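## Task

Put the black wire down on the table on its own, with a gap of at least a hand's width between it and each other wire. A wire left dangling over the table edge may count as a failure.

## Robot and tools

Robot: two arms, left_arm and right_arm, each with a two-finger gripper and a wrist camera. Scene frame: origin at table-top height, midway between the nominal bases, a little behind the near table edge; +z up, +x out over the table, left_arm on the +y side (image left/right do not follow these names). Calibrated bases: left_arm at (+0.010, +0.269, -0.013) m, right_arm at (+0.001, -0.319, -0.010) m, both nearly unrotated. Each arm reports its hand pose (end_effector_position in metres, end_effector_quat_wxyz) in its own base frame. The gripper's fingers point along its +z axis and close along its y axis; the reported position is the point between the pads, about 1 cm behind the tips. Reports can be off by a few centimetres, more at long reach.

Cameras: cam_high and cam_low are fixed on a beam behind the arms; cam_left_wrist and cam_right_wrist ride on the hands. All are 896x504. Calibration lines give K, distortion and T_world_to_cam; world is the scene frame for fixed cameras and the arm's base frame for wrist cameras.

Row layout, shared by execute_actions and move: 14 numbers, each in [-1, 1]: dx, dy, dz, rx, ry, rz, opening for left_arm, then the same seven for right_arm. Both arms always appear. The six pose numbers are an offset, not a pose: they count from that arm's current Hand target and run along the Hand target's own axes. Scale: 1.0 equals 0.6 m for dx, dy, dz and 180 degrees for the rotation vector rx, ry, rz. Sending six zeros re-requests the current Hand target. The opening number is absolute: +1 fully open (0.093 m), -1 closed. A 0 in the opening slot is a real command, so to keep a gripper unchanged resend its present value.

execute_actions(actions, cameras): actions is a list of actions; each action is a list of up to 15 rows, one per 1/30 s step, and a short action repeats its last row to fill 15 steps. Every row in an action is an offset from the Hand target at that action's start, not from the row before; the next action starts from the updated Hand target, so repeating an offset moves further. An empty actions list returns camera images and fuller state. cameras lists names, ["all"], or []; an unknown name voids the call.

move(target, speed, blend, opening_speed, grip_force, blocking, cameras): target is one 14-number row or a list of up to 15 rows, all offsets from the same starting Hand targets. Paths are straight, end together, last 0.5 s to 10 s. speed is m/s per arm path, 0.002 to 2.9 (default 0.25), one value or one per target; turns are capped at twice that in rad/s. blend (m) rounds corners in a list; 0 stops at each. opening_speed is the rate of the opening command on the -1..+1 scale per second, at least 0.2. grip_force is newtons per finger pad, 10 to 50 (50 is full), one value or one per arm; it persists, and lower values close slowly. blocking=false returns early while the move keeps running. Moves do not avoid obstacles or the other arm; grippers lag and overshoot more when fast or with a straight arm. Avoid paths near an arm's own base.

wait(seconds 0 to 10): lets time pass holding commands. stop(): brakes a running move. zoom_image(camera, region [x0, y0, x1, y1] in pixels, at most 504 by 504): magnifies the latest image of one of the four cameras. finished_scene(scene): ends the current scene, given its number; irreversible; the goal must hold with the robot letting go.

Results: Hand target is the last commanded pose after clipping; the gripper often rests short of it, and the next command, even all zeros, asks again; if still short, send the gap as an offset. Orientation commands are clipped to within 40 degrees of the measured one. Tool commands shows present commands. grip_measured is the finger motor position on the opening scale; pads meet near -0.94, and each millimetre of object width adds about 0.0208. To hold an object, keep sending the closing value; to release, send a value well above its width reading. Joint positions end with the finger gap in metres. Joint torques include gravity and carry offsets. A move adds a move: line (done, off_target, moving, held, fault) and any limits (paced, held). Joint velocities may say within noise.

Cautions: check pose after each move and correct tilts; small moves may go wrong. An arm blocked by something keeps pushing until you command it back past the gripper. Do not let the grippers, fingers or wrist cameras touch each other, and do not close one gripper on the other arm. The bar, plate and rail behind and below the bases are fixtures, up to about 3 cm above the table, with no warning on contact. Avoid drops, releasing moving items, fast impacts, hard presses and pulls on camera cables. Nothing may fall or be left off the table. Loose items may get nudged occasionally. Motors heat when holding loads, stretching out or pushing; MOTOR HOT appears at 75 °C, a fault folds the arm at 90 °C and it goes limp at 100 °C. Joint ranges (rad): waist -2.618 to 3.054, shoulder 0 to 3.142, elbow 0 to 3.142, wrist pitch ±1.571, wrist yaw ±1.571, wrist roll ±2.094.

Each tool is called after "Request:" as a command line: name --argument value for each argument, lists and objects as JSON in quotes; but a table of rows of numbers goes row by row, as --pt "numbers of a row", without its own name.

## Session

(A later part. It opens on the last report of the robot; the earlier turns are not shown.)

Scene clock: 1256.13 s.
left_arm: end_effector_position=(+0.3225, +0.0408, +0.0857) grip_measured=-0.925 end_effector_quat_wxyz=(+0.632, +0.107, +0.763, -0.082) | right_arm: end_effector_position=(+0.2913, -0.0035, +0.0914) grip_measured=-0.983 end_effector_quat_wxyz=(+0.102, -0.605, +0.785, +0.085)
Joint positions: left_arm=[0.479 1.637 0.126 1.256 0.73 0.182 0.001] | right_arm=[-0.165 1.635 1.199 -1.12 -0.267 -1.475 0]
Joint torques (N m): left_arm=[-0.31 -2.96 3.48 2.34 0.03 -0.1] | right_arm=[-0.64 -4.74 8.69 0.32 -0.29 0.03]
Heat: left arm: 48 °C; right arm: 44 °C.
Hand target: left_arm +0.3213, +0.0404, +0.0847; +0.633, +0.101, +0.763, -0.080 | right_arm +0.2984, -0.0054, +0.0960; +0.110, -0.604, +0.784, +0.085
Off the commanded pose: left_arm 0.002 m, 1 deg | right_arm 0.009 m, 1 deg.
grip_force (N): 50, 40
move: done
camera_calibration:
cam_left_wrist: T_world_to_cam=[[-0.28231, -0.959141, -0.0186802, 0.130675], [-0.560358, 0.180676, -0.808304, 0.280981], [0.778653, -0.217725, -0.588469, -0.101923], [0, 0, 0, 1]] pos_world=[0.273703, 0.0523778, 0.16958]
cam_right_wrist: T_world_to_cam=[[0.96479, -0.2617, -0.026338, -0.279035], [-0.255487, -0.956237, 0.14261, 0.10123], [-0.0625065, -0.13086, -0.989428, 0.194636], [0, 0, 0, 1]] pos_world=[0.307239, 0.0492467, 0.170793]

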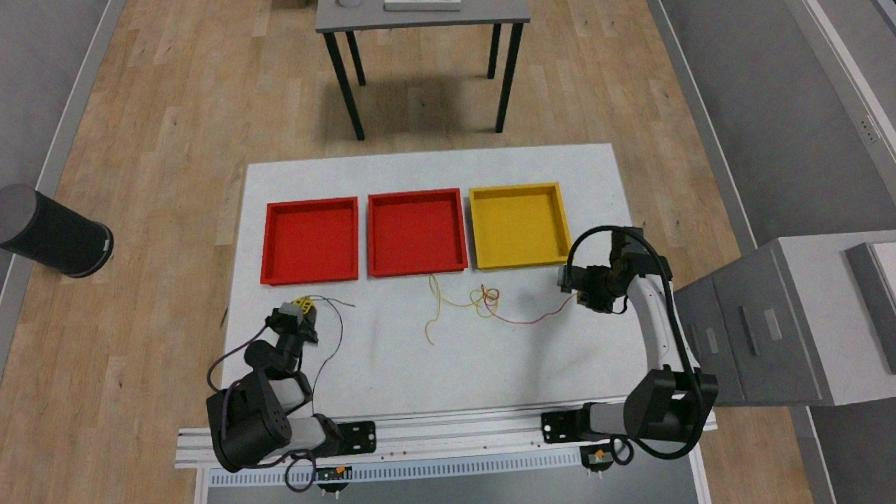

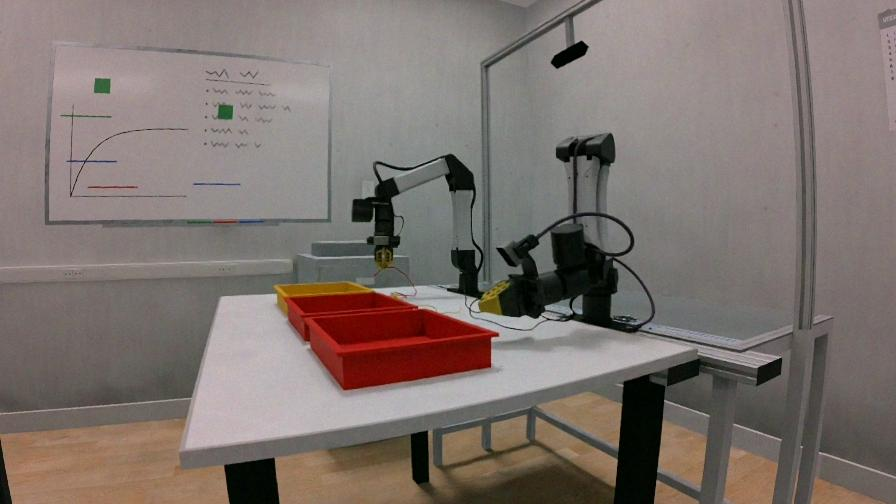

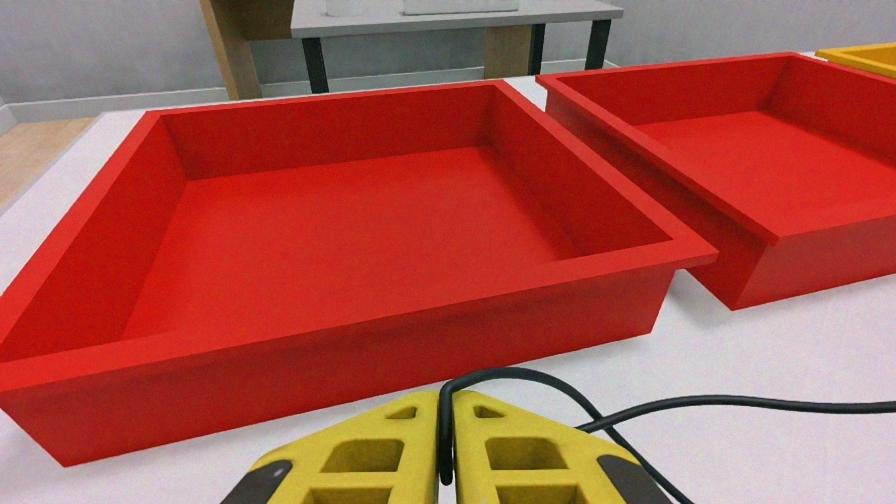

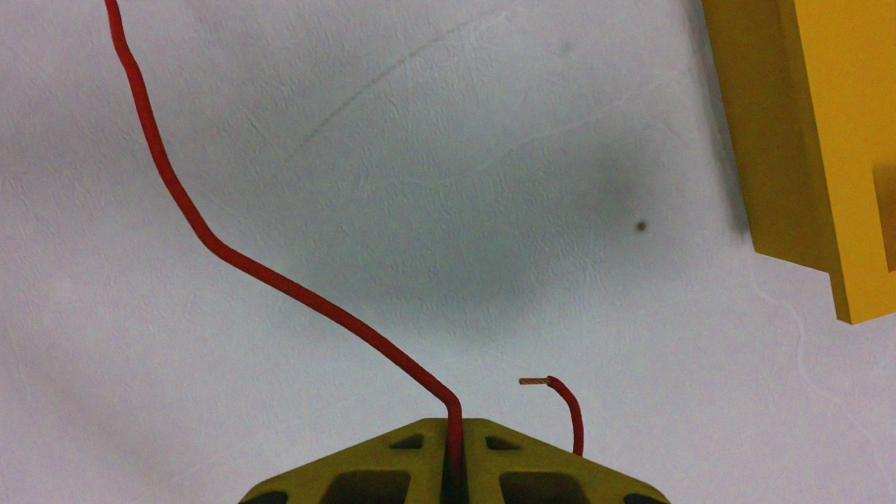

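Request:
move --pt "0 0 0 0 0 0 -0.931621 0.1083 -0.0302 -0.0312 0 0 0 -1" --pt "-0.0126 -0.2254 0.0588 0 0 0 -0.931621 0.165 0.1265 -0.0477 0 0 0 -1" --blend '[0.02,0]' --speed 0.1 --cameras '["all"]'

Request:
zoom_image --camera "cam_high" --region '[230, 270, 530, 430]'

Request:
zoom_image --camera "cam_low" --region '[370, 220, 640, 350]'

Scene clock: 1295.17 s.
left_arm: end_effector_position=(+0.3129, -0.0977, +0.0738) grip_measured=-0.925 end_effector_quat_wxyz=(+0.616, +0.112, +0.776, -0.078) | right_arm: end_effector_position=(+0.2027, -0.0854, +0.0925) grip_measured=-0.983 end_effector_quat_wxyz=(+0.111, -0.603, +0.785, +0.092)
Joint positions: left_arm=[-0.336 1.656 0.043 1.383 -0.065 0.002 0.001] | right_arm=[-0.602 1.471 1.036 -1.245 -0.267 -1.927 0]
Joint torques (N m): left_arm=[-0.13 -2.86 6.56 2.6 -0.16 -0.14] | right_arm=[-0.14 -6.74 5.29 -0.03 -0.17 -0.09]
Heat: left arm: 54 °C; right arm: 45 °C.
Hand target: left_arm +0.3216, -0.0996, +0.0845; +0.633, +0.101, +0.763, -0.080 | right_arm +0.1987, -0.0857, +0.0963; +0.111, -0.604, +0.784, +0.085
Off the commanded pose: left_arm 0.014 m, 3 deg | right_arm 0.005 m, 1 deg.
grip_force (N): 50, 40
move: off_target (left_arm)
camera_calibration:
cam_left_wrist: T_world_to_cam=[[-0.285811, -0.957968, -0.0246774, -0.00351081], [-0.590181, 0.196253, -0.783053, 0.300034], [0.754983, -0.209241, -0.621465, -0.120957], [0, 0, 0, 1]] pos_world=[0.267391, -0.0875549, 0.159685]
cam_right_wrist: T_world_to_cam=[[0.964226, -0.263732, -0.026733, -0.214972], [-0.258712, -0.958231, 0.121908, 0.00246091], [-0.0577673, -0.11063, -0.992181, 0.180404], [0, 0, 0, 1]] pos_world=[0.21834, -0.0343786, 0.172947]

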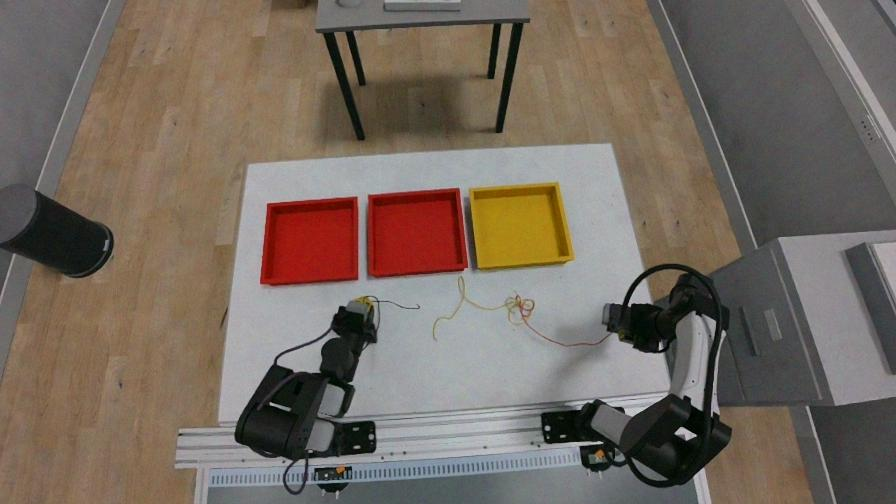

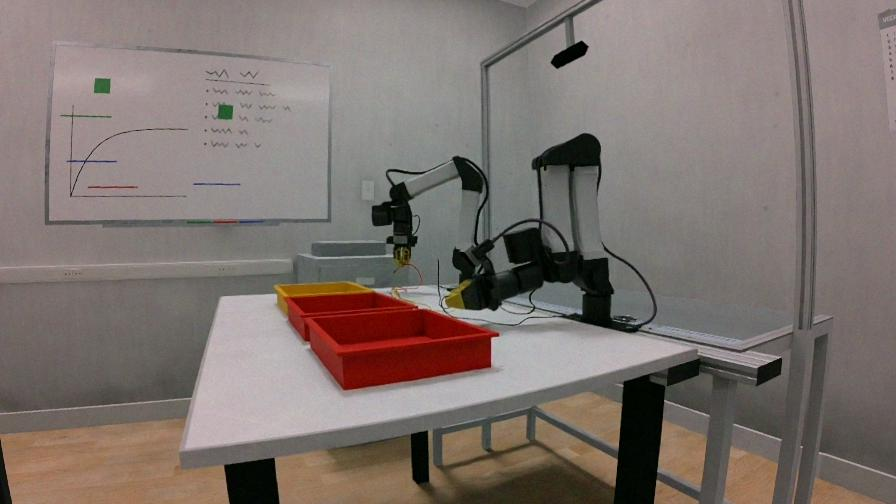

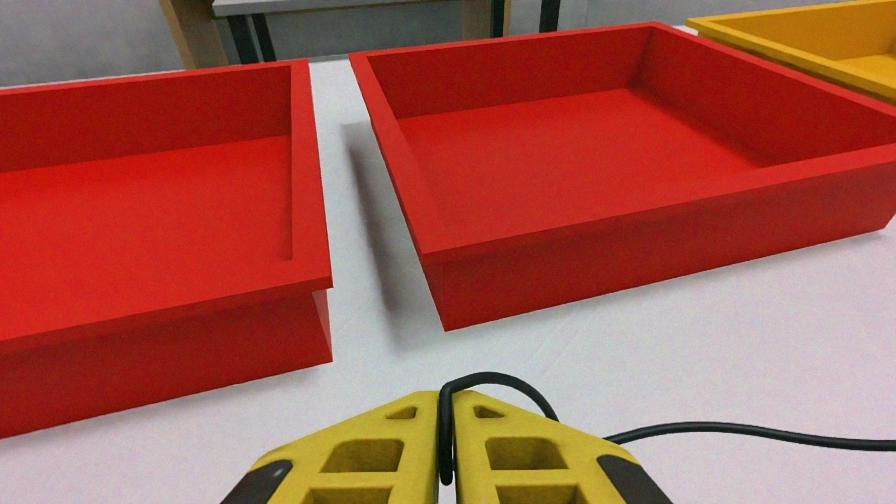

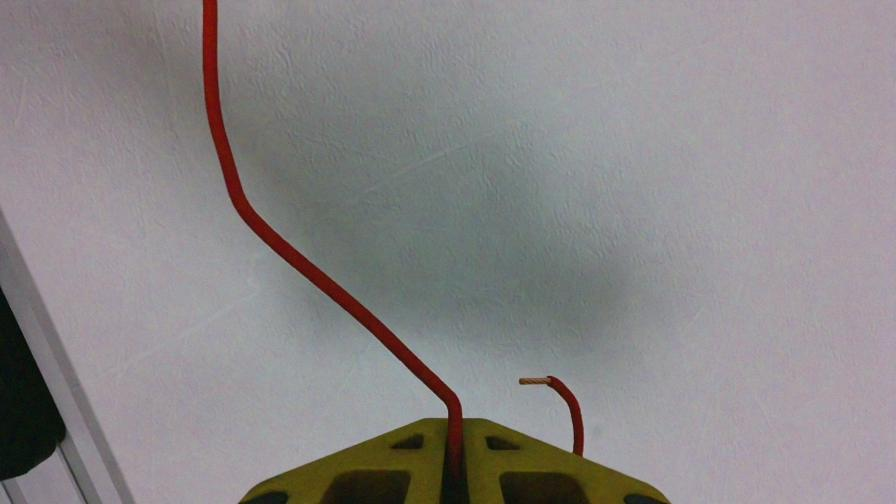

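Scaled by 1.680 from the camera's 896x504 image, which has a finer 1280x720 frame.

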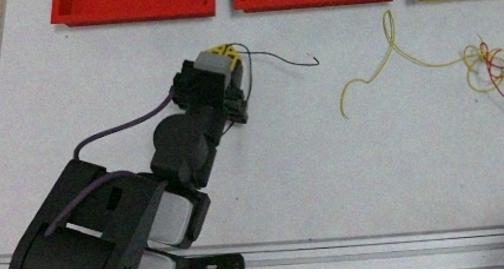

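Scaled by 1.867 from the camera's 896x504 image, which has a finer 1280x720 frame.

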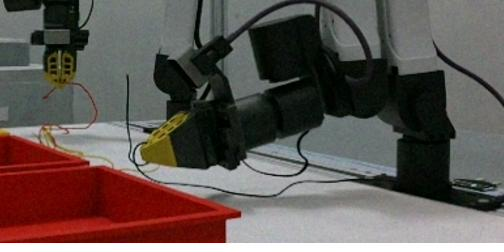

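Request:
move --target '[-0.382,0.3567,-0.1684,0,0,0,-0.931621,-0.0225,-0.0129,-0.2535,0,0,0,-1]' --speed 0.15 --cameras '["all"]'

Request:
zoom_image --camera "cam_high" --region '[180, 250, 560, 430]'

Request:
zoom_image --camera "cam_low" --region '[370, 120, 720, 350]'

Scene clock: 1336.57 s.
left_arm: end_effector_position=(+0.3197, +0.1192, +0.3140) grip_measured=-0.925 end_effector_quat_wxyz=(+0.623, +0.082, +0.773, -0.092) | right_arm: end_effector_position=(+0.2007, -0.1125, +0.2359) grip_measured=-0.983 end_effector_quat_wxyz=(+0.147, -0.590, +0.792, -0.056)
Joint positions: left_arm=[0.786 1.13 0.991 -0.257 1.003 0.298 0.001] | right_arm=[-0.701 1.31 1.478 -1.558 -0.261 -1.957 0]
Joint torques (N m): left_arm=[0.47 -2.5 12.88 1.94 0.4 0.22] | right_arm=[-0.79 -4.14 8.17 0.53 -0.04 0.1]
Heat: left arm: 55 °C; right arm: 43 °C.
Hand target: left_arm +0.3210, +0.1203, +0.3299; +0.633, +0.101, +0.763, -0.080 | right_arm +0.1988, -0.1157, +0.2461; +0.111, -0.604, +0.784, +0.085
Off the commanded pose: left_arm 0.016 m, 3 deg | right_arm 0.011 m, 17 deg.
joint sent to its limit (right arm) — joint 4 (wrist pitch), lower limit. The joint targets are off in orientation, not in position.
grip_force (N): 50, 40
move: off_target (left_arm, right_arm)
camera_calibration:
cam_left_wrist: T_world_to_cam=[[-0.257762, -0.965675, 0.0321146, 0.18629], [-0.59049, 0.131134, -0.79632, 0.46161], [0.764775, -0.224224, -0.604023, 0.0617727], [0, 0, 0, 1]] pos_world=[0.273353, 0.133214, 0.398919]
cam_right_wrist: T_world_to_cam=[[0.918713, -0.307883, 0.247334, -0.276866], [-0.363467, -0.90412, 0.224629, -0.0386738], [0.15446, -0.296268, -0.942532, 0.244397], [0, 0, 0, 1]] pos_world=[0.202554, -0.0478011, 0.307518]

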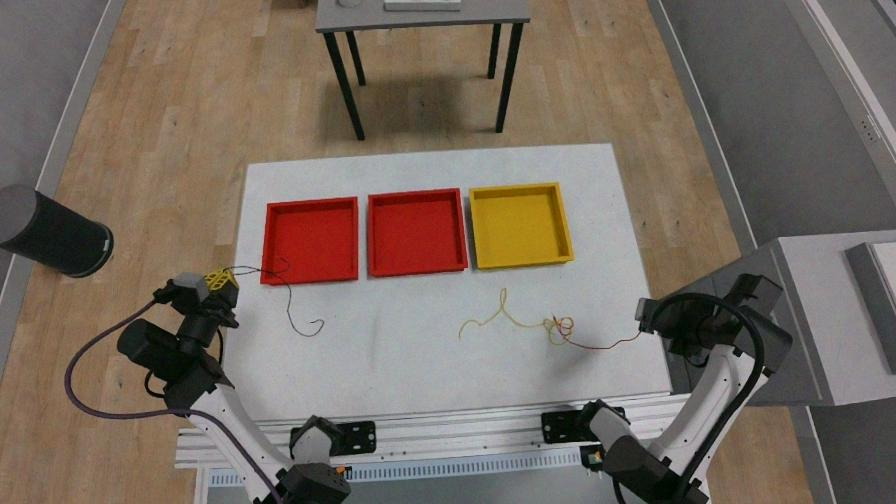

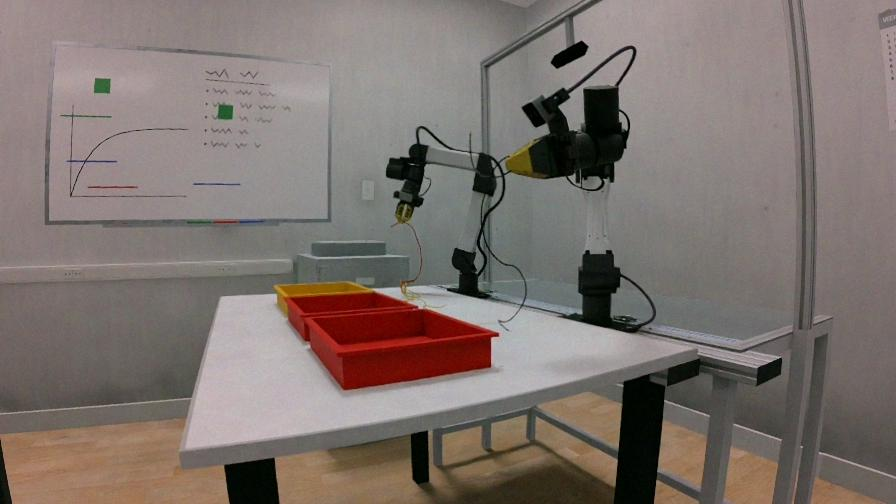

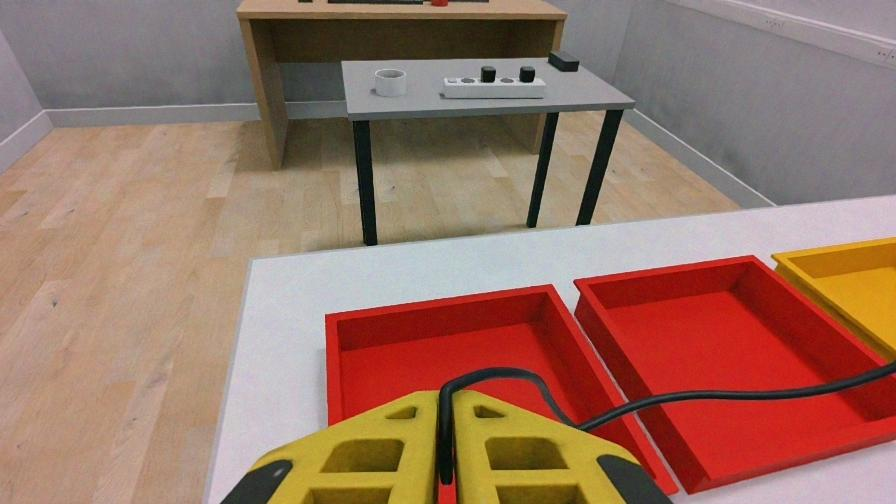

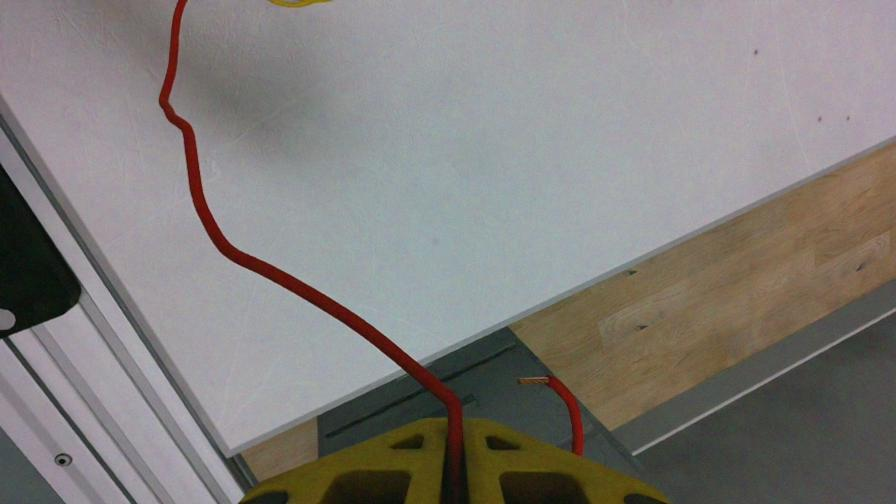

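Scaled by 1.326 from the camera's 896x504 image, which has a finer 1280x720 frame.

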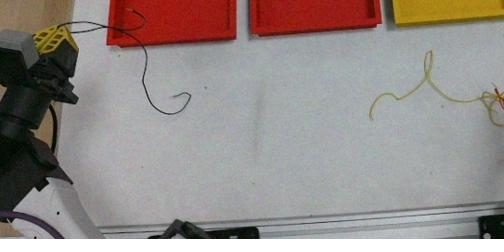

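Scaled by 1.440 from the camera's 896x504 image, which has a finer 1280x720 frame.

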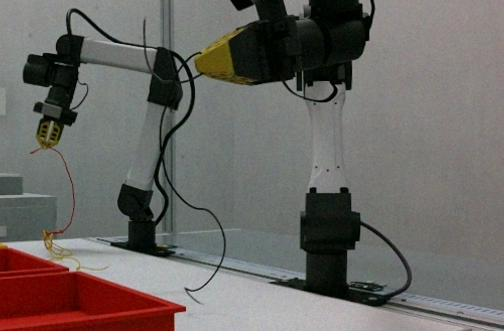

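Request:
move --pt "0.3608 0.0098 0.058 0 0.1 0 -0.931621 0.0001 -0.0085 0.2 0 0 0 -1" --pt "0.4734 0.0098 0.0755 0 0.217 0 -0.931621 0.0017 -0.0107 0.3289 0 0 0 -1" --blend '[0.02,0]' --speed 0.12 --cameras '["all"]'

Request:
zoom_image --camera "cam_high" --region '[180, 250, 440, 430]'

Request:
zoom_image --camera "cam_low" --region '[420, 180, 640, 350]'

Scene clock: 1353.63 s.
left_arm: end_effector_position=(+0.3067, +0.1245, +0.0362) grip_measured=-0.925 end_effector_quat_wxyz=(+0.336, +0.109, +0.934, -0.053) | right_arm: end_effector_position=(+0.2150, -0.0682, +0.0596) grip_measured=-0.983 end_effector_quat_wxyz=(+0.104, -0.604, +0.786, +0.082)
Joint positions: left_arm=[0.648 1.553 0.696 -0.247 0.535 0.75 0.001] | right_arm=[-0.499 1.49 0.924 -1.073 -0.258 -1.819 0]
Joint torques (N m): left_arm=[-0.27 -4.38 10.28 1.31 0.34 0.22] | right_arm=[0.81 -3.47 5.49 0.32 -0.37 0.12]
Heat: left arm: 53 °C; right arm: 44 °C.
Hand target: left_arm +0.3150, +0.1299, +0.0424; +0.341, +0.122, +0.931, -0.041 | right_arm +0.2187, -0.0656, +0.0562; +0.111, -0.604, +0.784, +0.085
Off the commanded pose: left_arm 0.012 m, 2 deg | right_arm 0.006 m, 1 deg.
grip_force (N): 50, 40
move: off_target (left_arm)
camera_calibration:
cam_left_wrist: T_world_to_cam=[[-0.257062, -0.965953, 0.0292144, 0.19694], [-0.93704, 0.241745, -0.252023, 0.304757], [0.23638, -0.0921605, -0.96728, 0.063827], [0, 0, 0, 1]] pos_world=[0.321108, 0.122444, 0.132791]
cam_right_wrist: T_world_to_cam=[[0.964459, -0.263499, -0.0196831, -0.223655], [-0.258105, -0.955424, 0.143344, 0.0249229], [-0.0565767, -0.133169, -0.989477, 0.148435], [0, 0, 0, 1]] pos_world=[0.230537, -0.015354, 0.138898]

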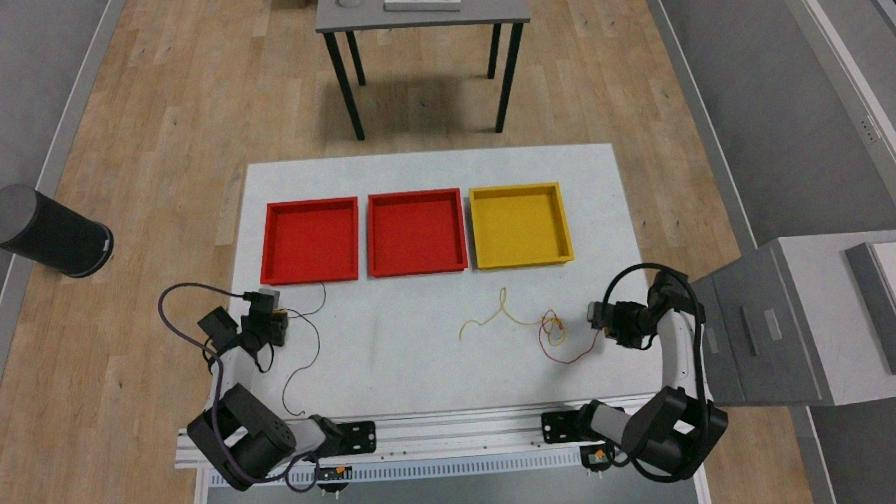

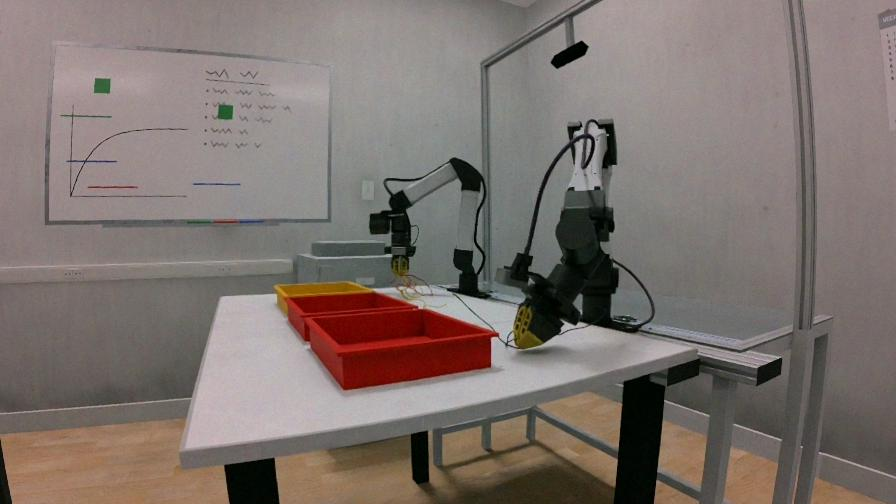

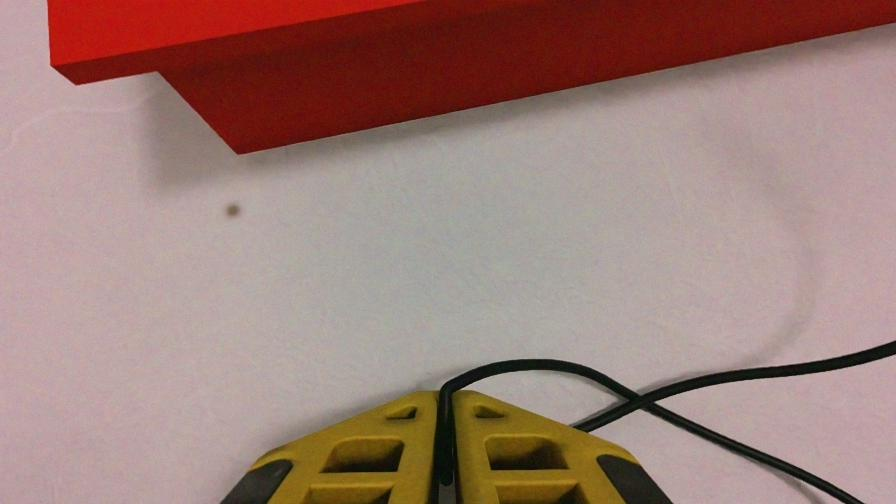

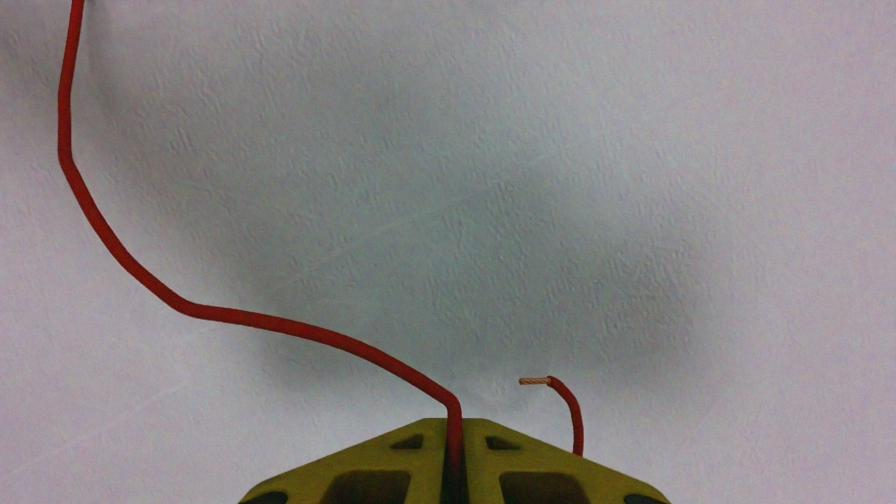

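Scaled by 1.938 from the camera's 896x504 image, which has a finer 1280x720 frame.

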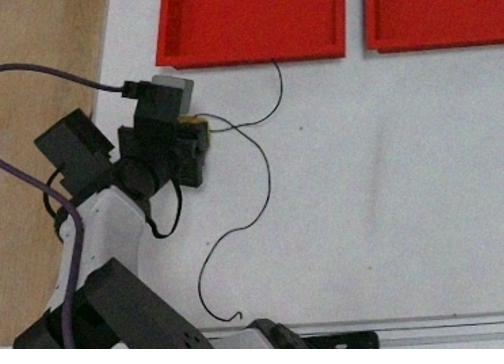

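Scaled by 2.291 from the camera's 896x504 image, which has a finer 1280x720 frame.

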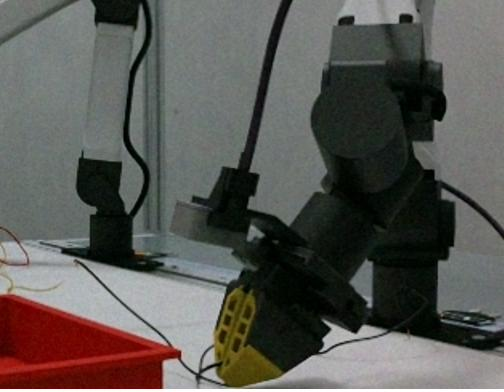

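Request:
move --target '[0,0,0,-0.215,0.0023,-0.2544,-0.931621,0.0138,0,0.048,0,0,0,-1]' --speed 0.3 --cameras '["all"]'

Request:
zoom_image --camera "cam_high" --region '[180, 250, 440, 430]'

Request:
zoom_image --camera "cam_low" --region '[420, 180, 640, 350]'

Scene clock: 1381.13 s.
left_arm: end_effector_position=(+0.3051, +0.1258, +0.0332) grip_measured=-0.925 end_effector_quat_wxyz=(+0.303, -0.352, +0.876, +0.129) | right_arm: end_effector_position=(+0.2156, -0.0685, +0.0297) grip_measured=-0.983 end_effector_quat_wxyz=(+0.104, -0.604, +0.786, +0.082)
Joint positions: left_arm=[0.221 1.466 0.591 -0.104 -0.339 -0.44 0.001] | right_arm=[-0.499 1.54 0.842 -0.941 -0.258 -1.819 0]
Joint torques (N m): left_arm=[-0.18 -3.97 10.56 1.68 -0.34 -0.19] | right_arm=[1.18 -3.88 5.05 0.32 -0.33 0.13]
Heat: left arm: 51 °C; right arm: 43 °C.
Hand target: left_arm +0.3150, +0.1299, +0.0424; +0.316, -0.360, +0.867, +0.135 | right_arm +0.2187, -0.0656, +0.0263; +0.111, -0.604, +0.785, +0.085
Off the commanded pose: left_arm 0.014 m, 2 deg | right_arm 0.006 m, 1 deg.
grip_force (N): 50, 40
move: off_target (left_arm)
camera_calibration:
cam_left_wrist: T_world_to_cam=[[0.682407, -0.730931, -0.00779564, -0.117087], [-0.712738, -0.662979, -0.229048, 0.34681], [0.16225, 0.16186, -0.973384, 0.052281], [0, 0, 0, 1]] pos_world=[0.318603, 0.135883, 0.129413]
cam_right_wrist: T_world_to_cam=[[0.964359, -0.263918, -0.0189501, -0.224867], [-0.25861, -0.955266, 0.143483, 0.0291404], [-0.05597, -0.133468, -0.989471, 0.118792], [0, 0, 0, 1]] pos_world=[0.231037, -0.0156545, 0.109098]

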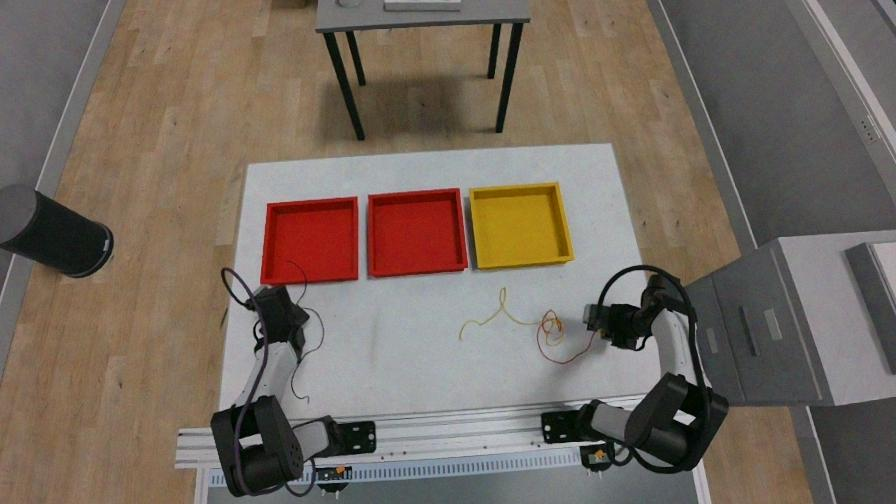

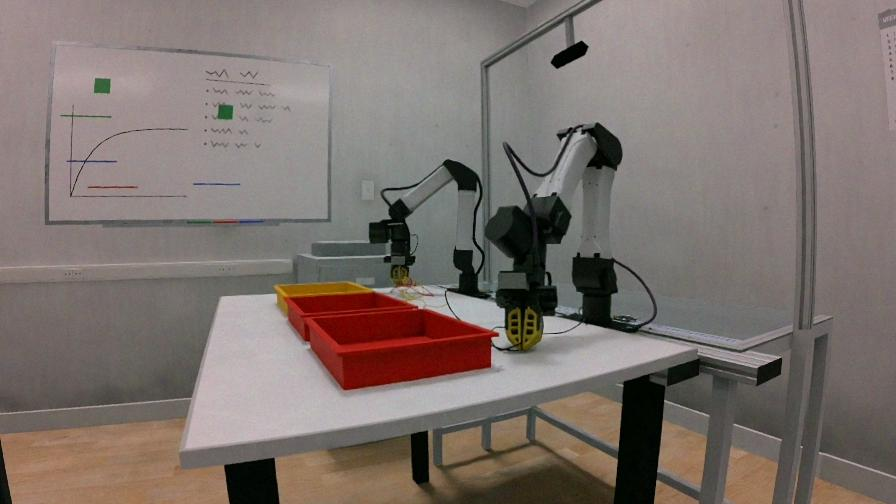

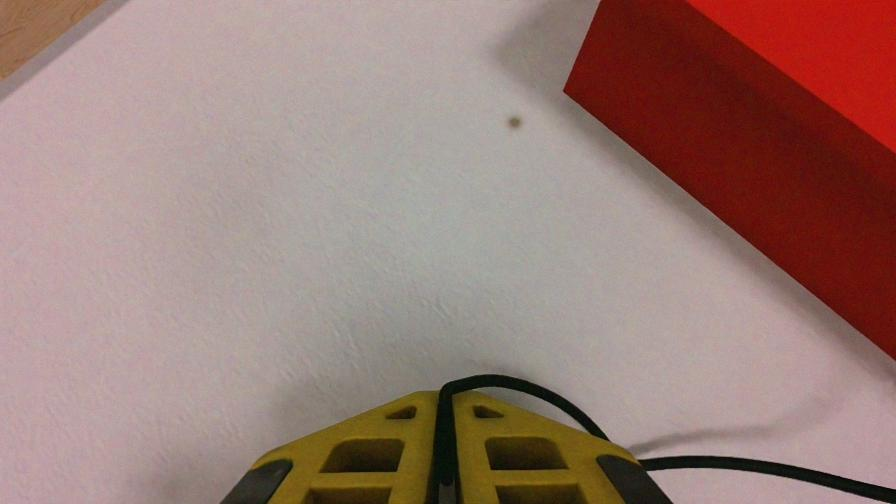

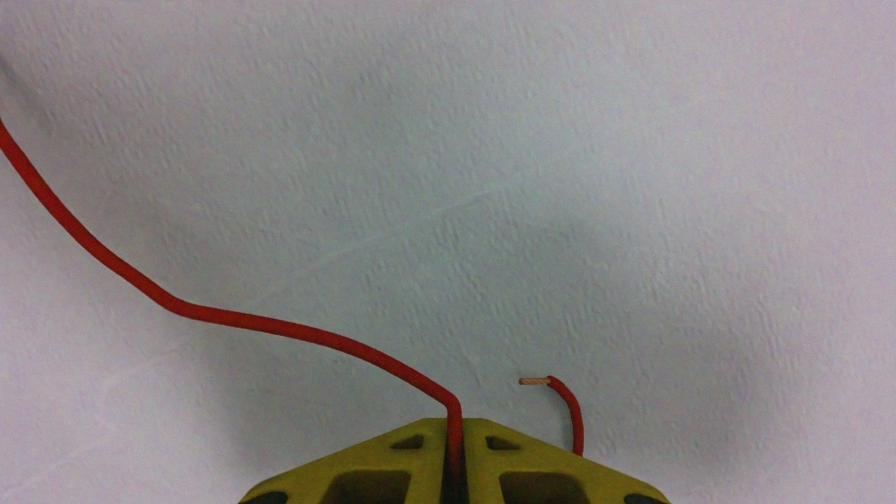

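Scaled by 1.938 from the camera's 896x504 image, which has a finer 1280x720 frame.

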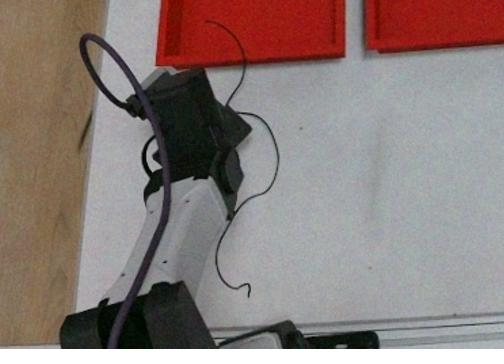

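Scaled by 2.291 from the camera's 896x504 image, which has a finer 1280x720 frame.

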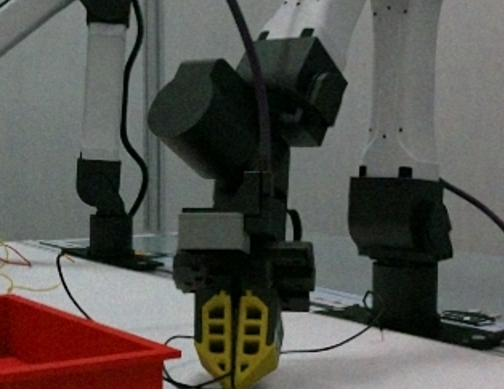

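Request:
move --target '[0.036,0.0473,-0.03,-0.1433,0.0014,-0.1695,-0.931621,0,0,0.008,0,0,0,-0.4]' --speed 0.25 --opening_speed 0.5 --cameras '["all"]'

Request:
zoom_image --camera "cam_high" --region '[180, 250, 440, 430]'

Request:
zoom_image --camera "cam_low" --region '[420, 180, 640, 350]'

Scene clock: 1404.67 s.
left_arm: end_effector_position=(+0.2672, +0.1275, +0.0355) grip_measured=-0.925 end_effector_quat_wxyz=(+0.238, -0.632, +0.701, +0.230) | right_arm: end_effector_position=(+0.2171, -0.0680, +0.0259) grip_measured=-0.401 end_effector_quat_wxyz=(+0.105, -0.604, +0.786, +0.080)
Joint positions: left_arm=[0.086 1.646 0.835 -0.637 -0.666 -1.338 0.001] | right_arm=[-0.494 1.547 0.833 -0.919 -0.258 -1.813 0.026]
Joint torques (N m): left_arm=[-0.39 -4.83 9.51 0.58 -0.61 -0.24] | right_arm=[1.03 -3.85 4.77 0.39 -0.32 0.03]
Heat: left arm: 53 °C; right arm: 43 °C.
Hand target: left_arm +0.2750, +0.1299, +0.0424; +0.251, -0.634, +0.692, +0.235 | right_arm +0.2190, -0.0643, +0.0217; +0.111, -0.604, +0.784, +0.085
Off the commanded pose: left_arm 0.011 m, 2 deg | right_arm 0.006 m, 1 deg.
grip_force (N): 50, 40
move: off_target (left_arm)
camera_calibration:
cam_left_wrist: T_world_to_cam=[[0.993304, -0.114077, -0.0182572, -0.251398], [-0.115186, -0.965771, -0.232419, 0.200552], [0.00888132, 0.232966, -0.972444, 0.0923348], [0, 0, 0, 1]] pos_world=[0.271996, 0.143497, 0.131813]
cam_right_wrist: T_world_to_cam=[[0.964362, -0.264143, -0.0153308, -0.226391], [-0.259253, -0.954909, 0.144698, 0.0307328], [-0.0528604, -0.135567, -0.989357, 0.114334], [0, 0, 0, 1]] pos_world=[0.232334, -0.0149527, 0.105199]

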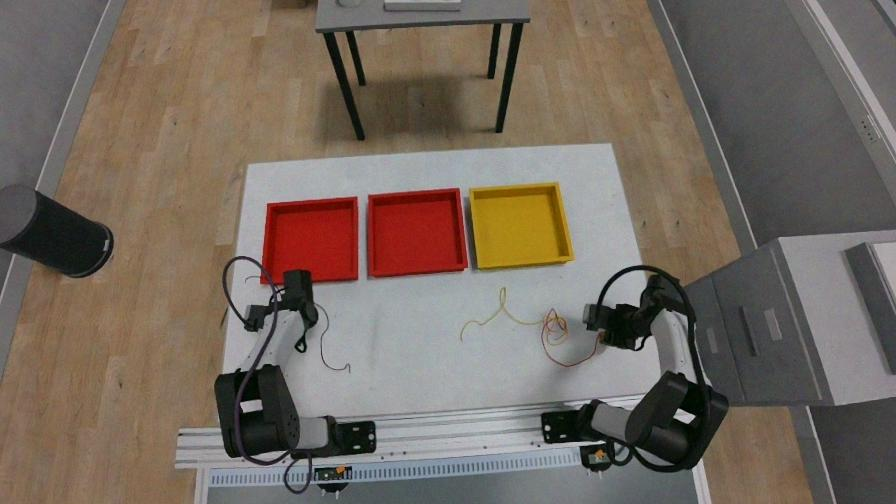

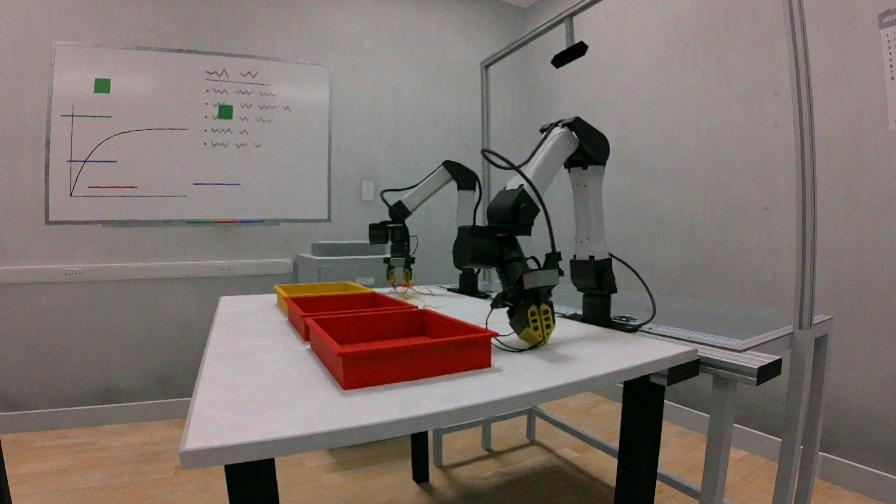

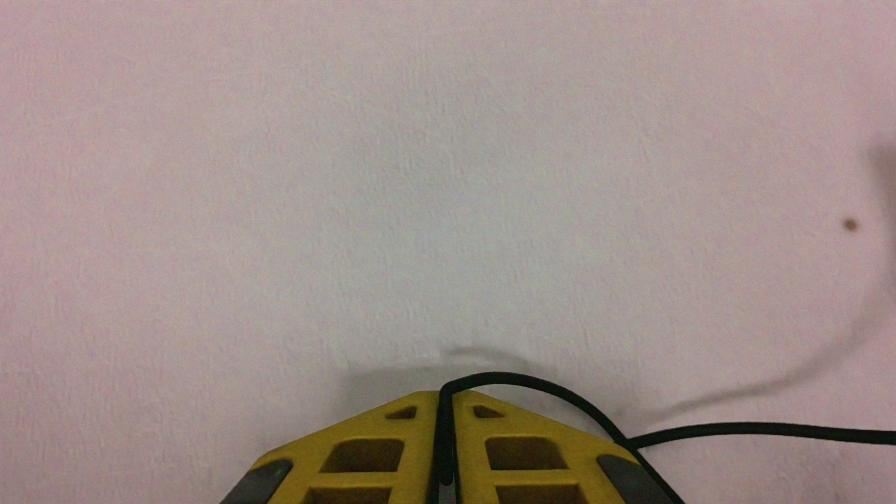

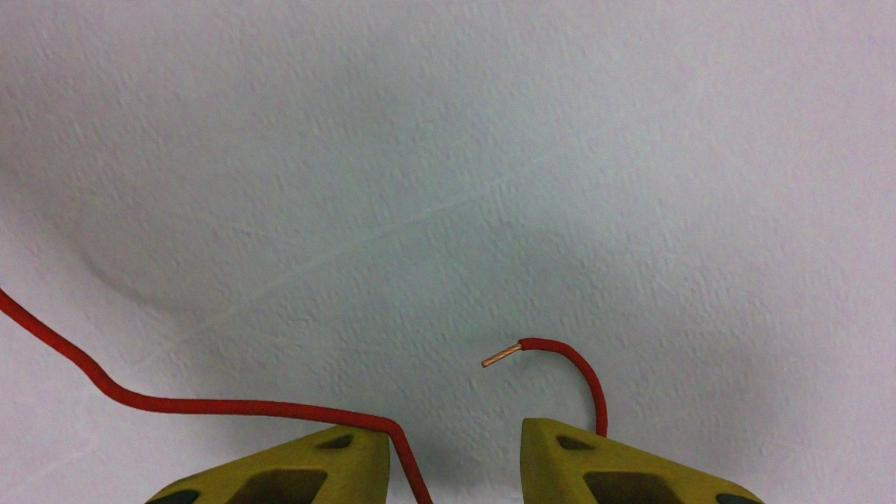

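Scaled by 1.938 from the camera's 896x504 image, which has a finer 1280x720 frame.

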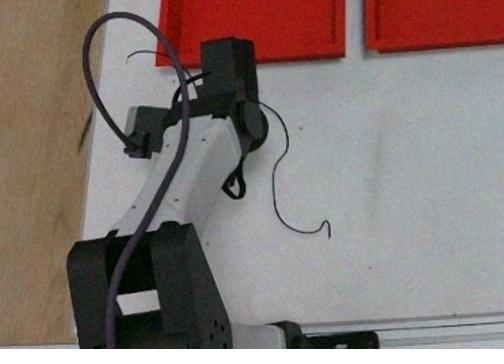

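Scaled by 2.291 from the camera's 896x504 image, which has a finer 1280x720 frame.

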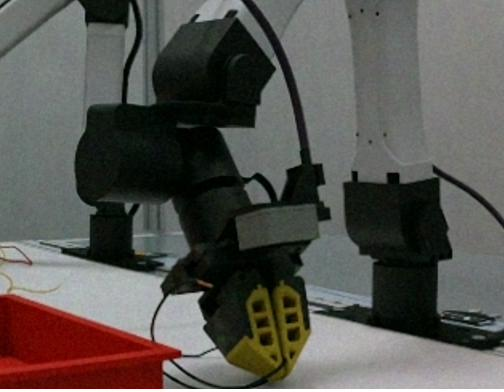

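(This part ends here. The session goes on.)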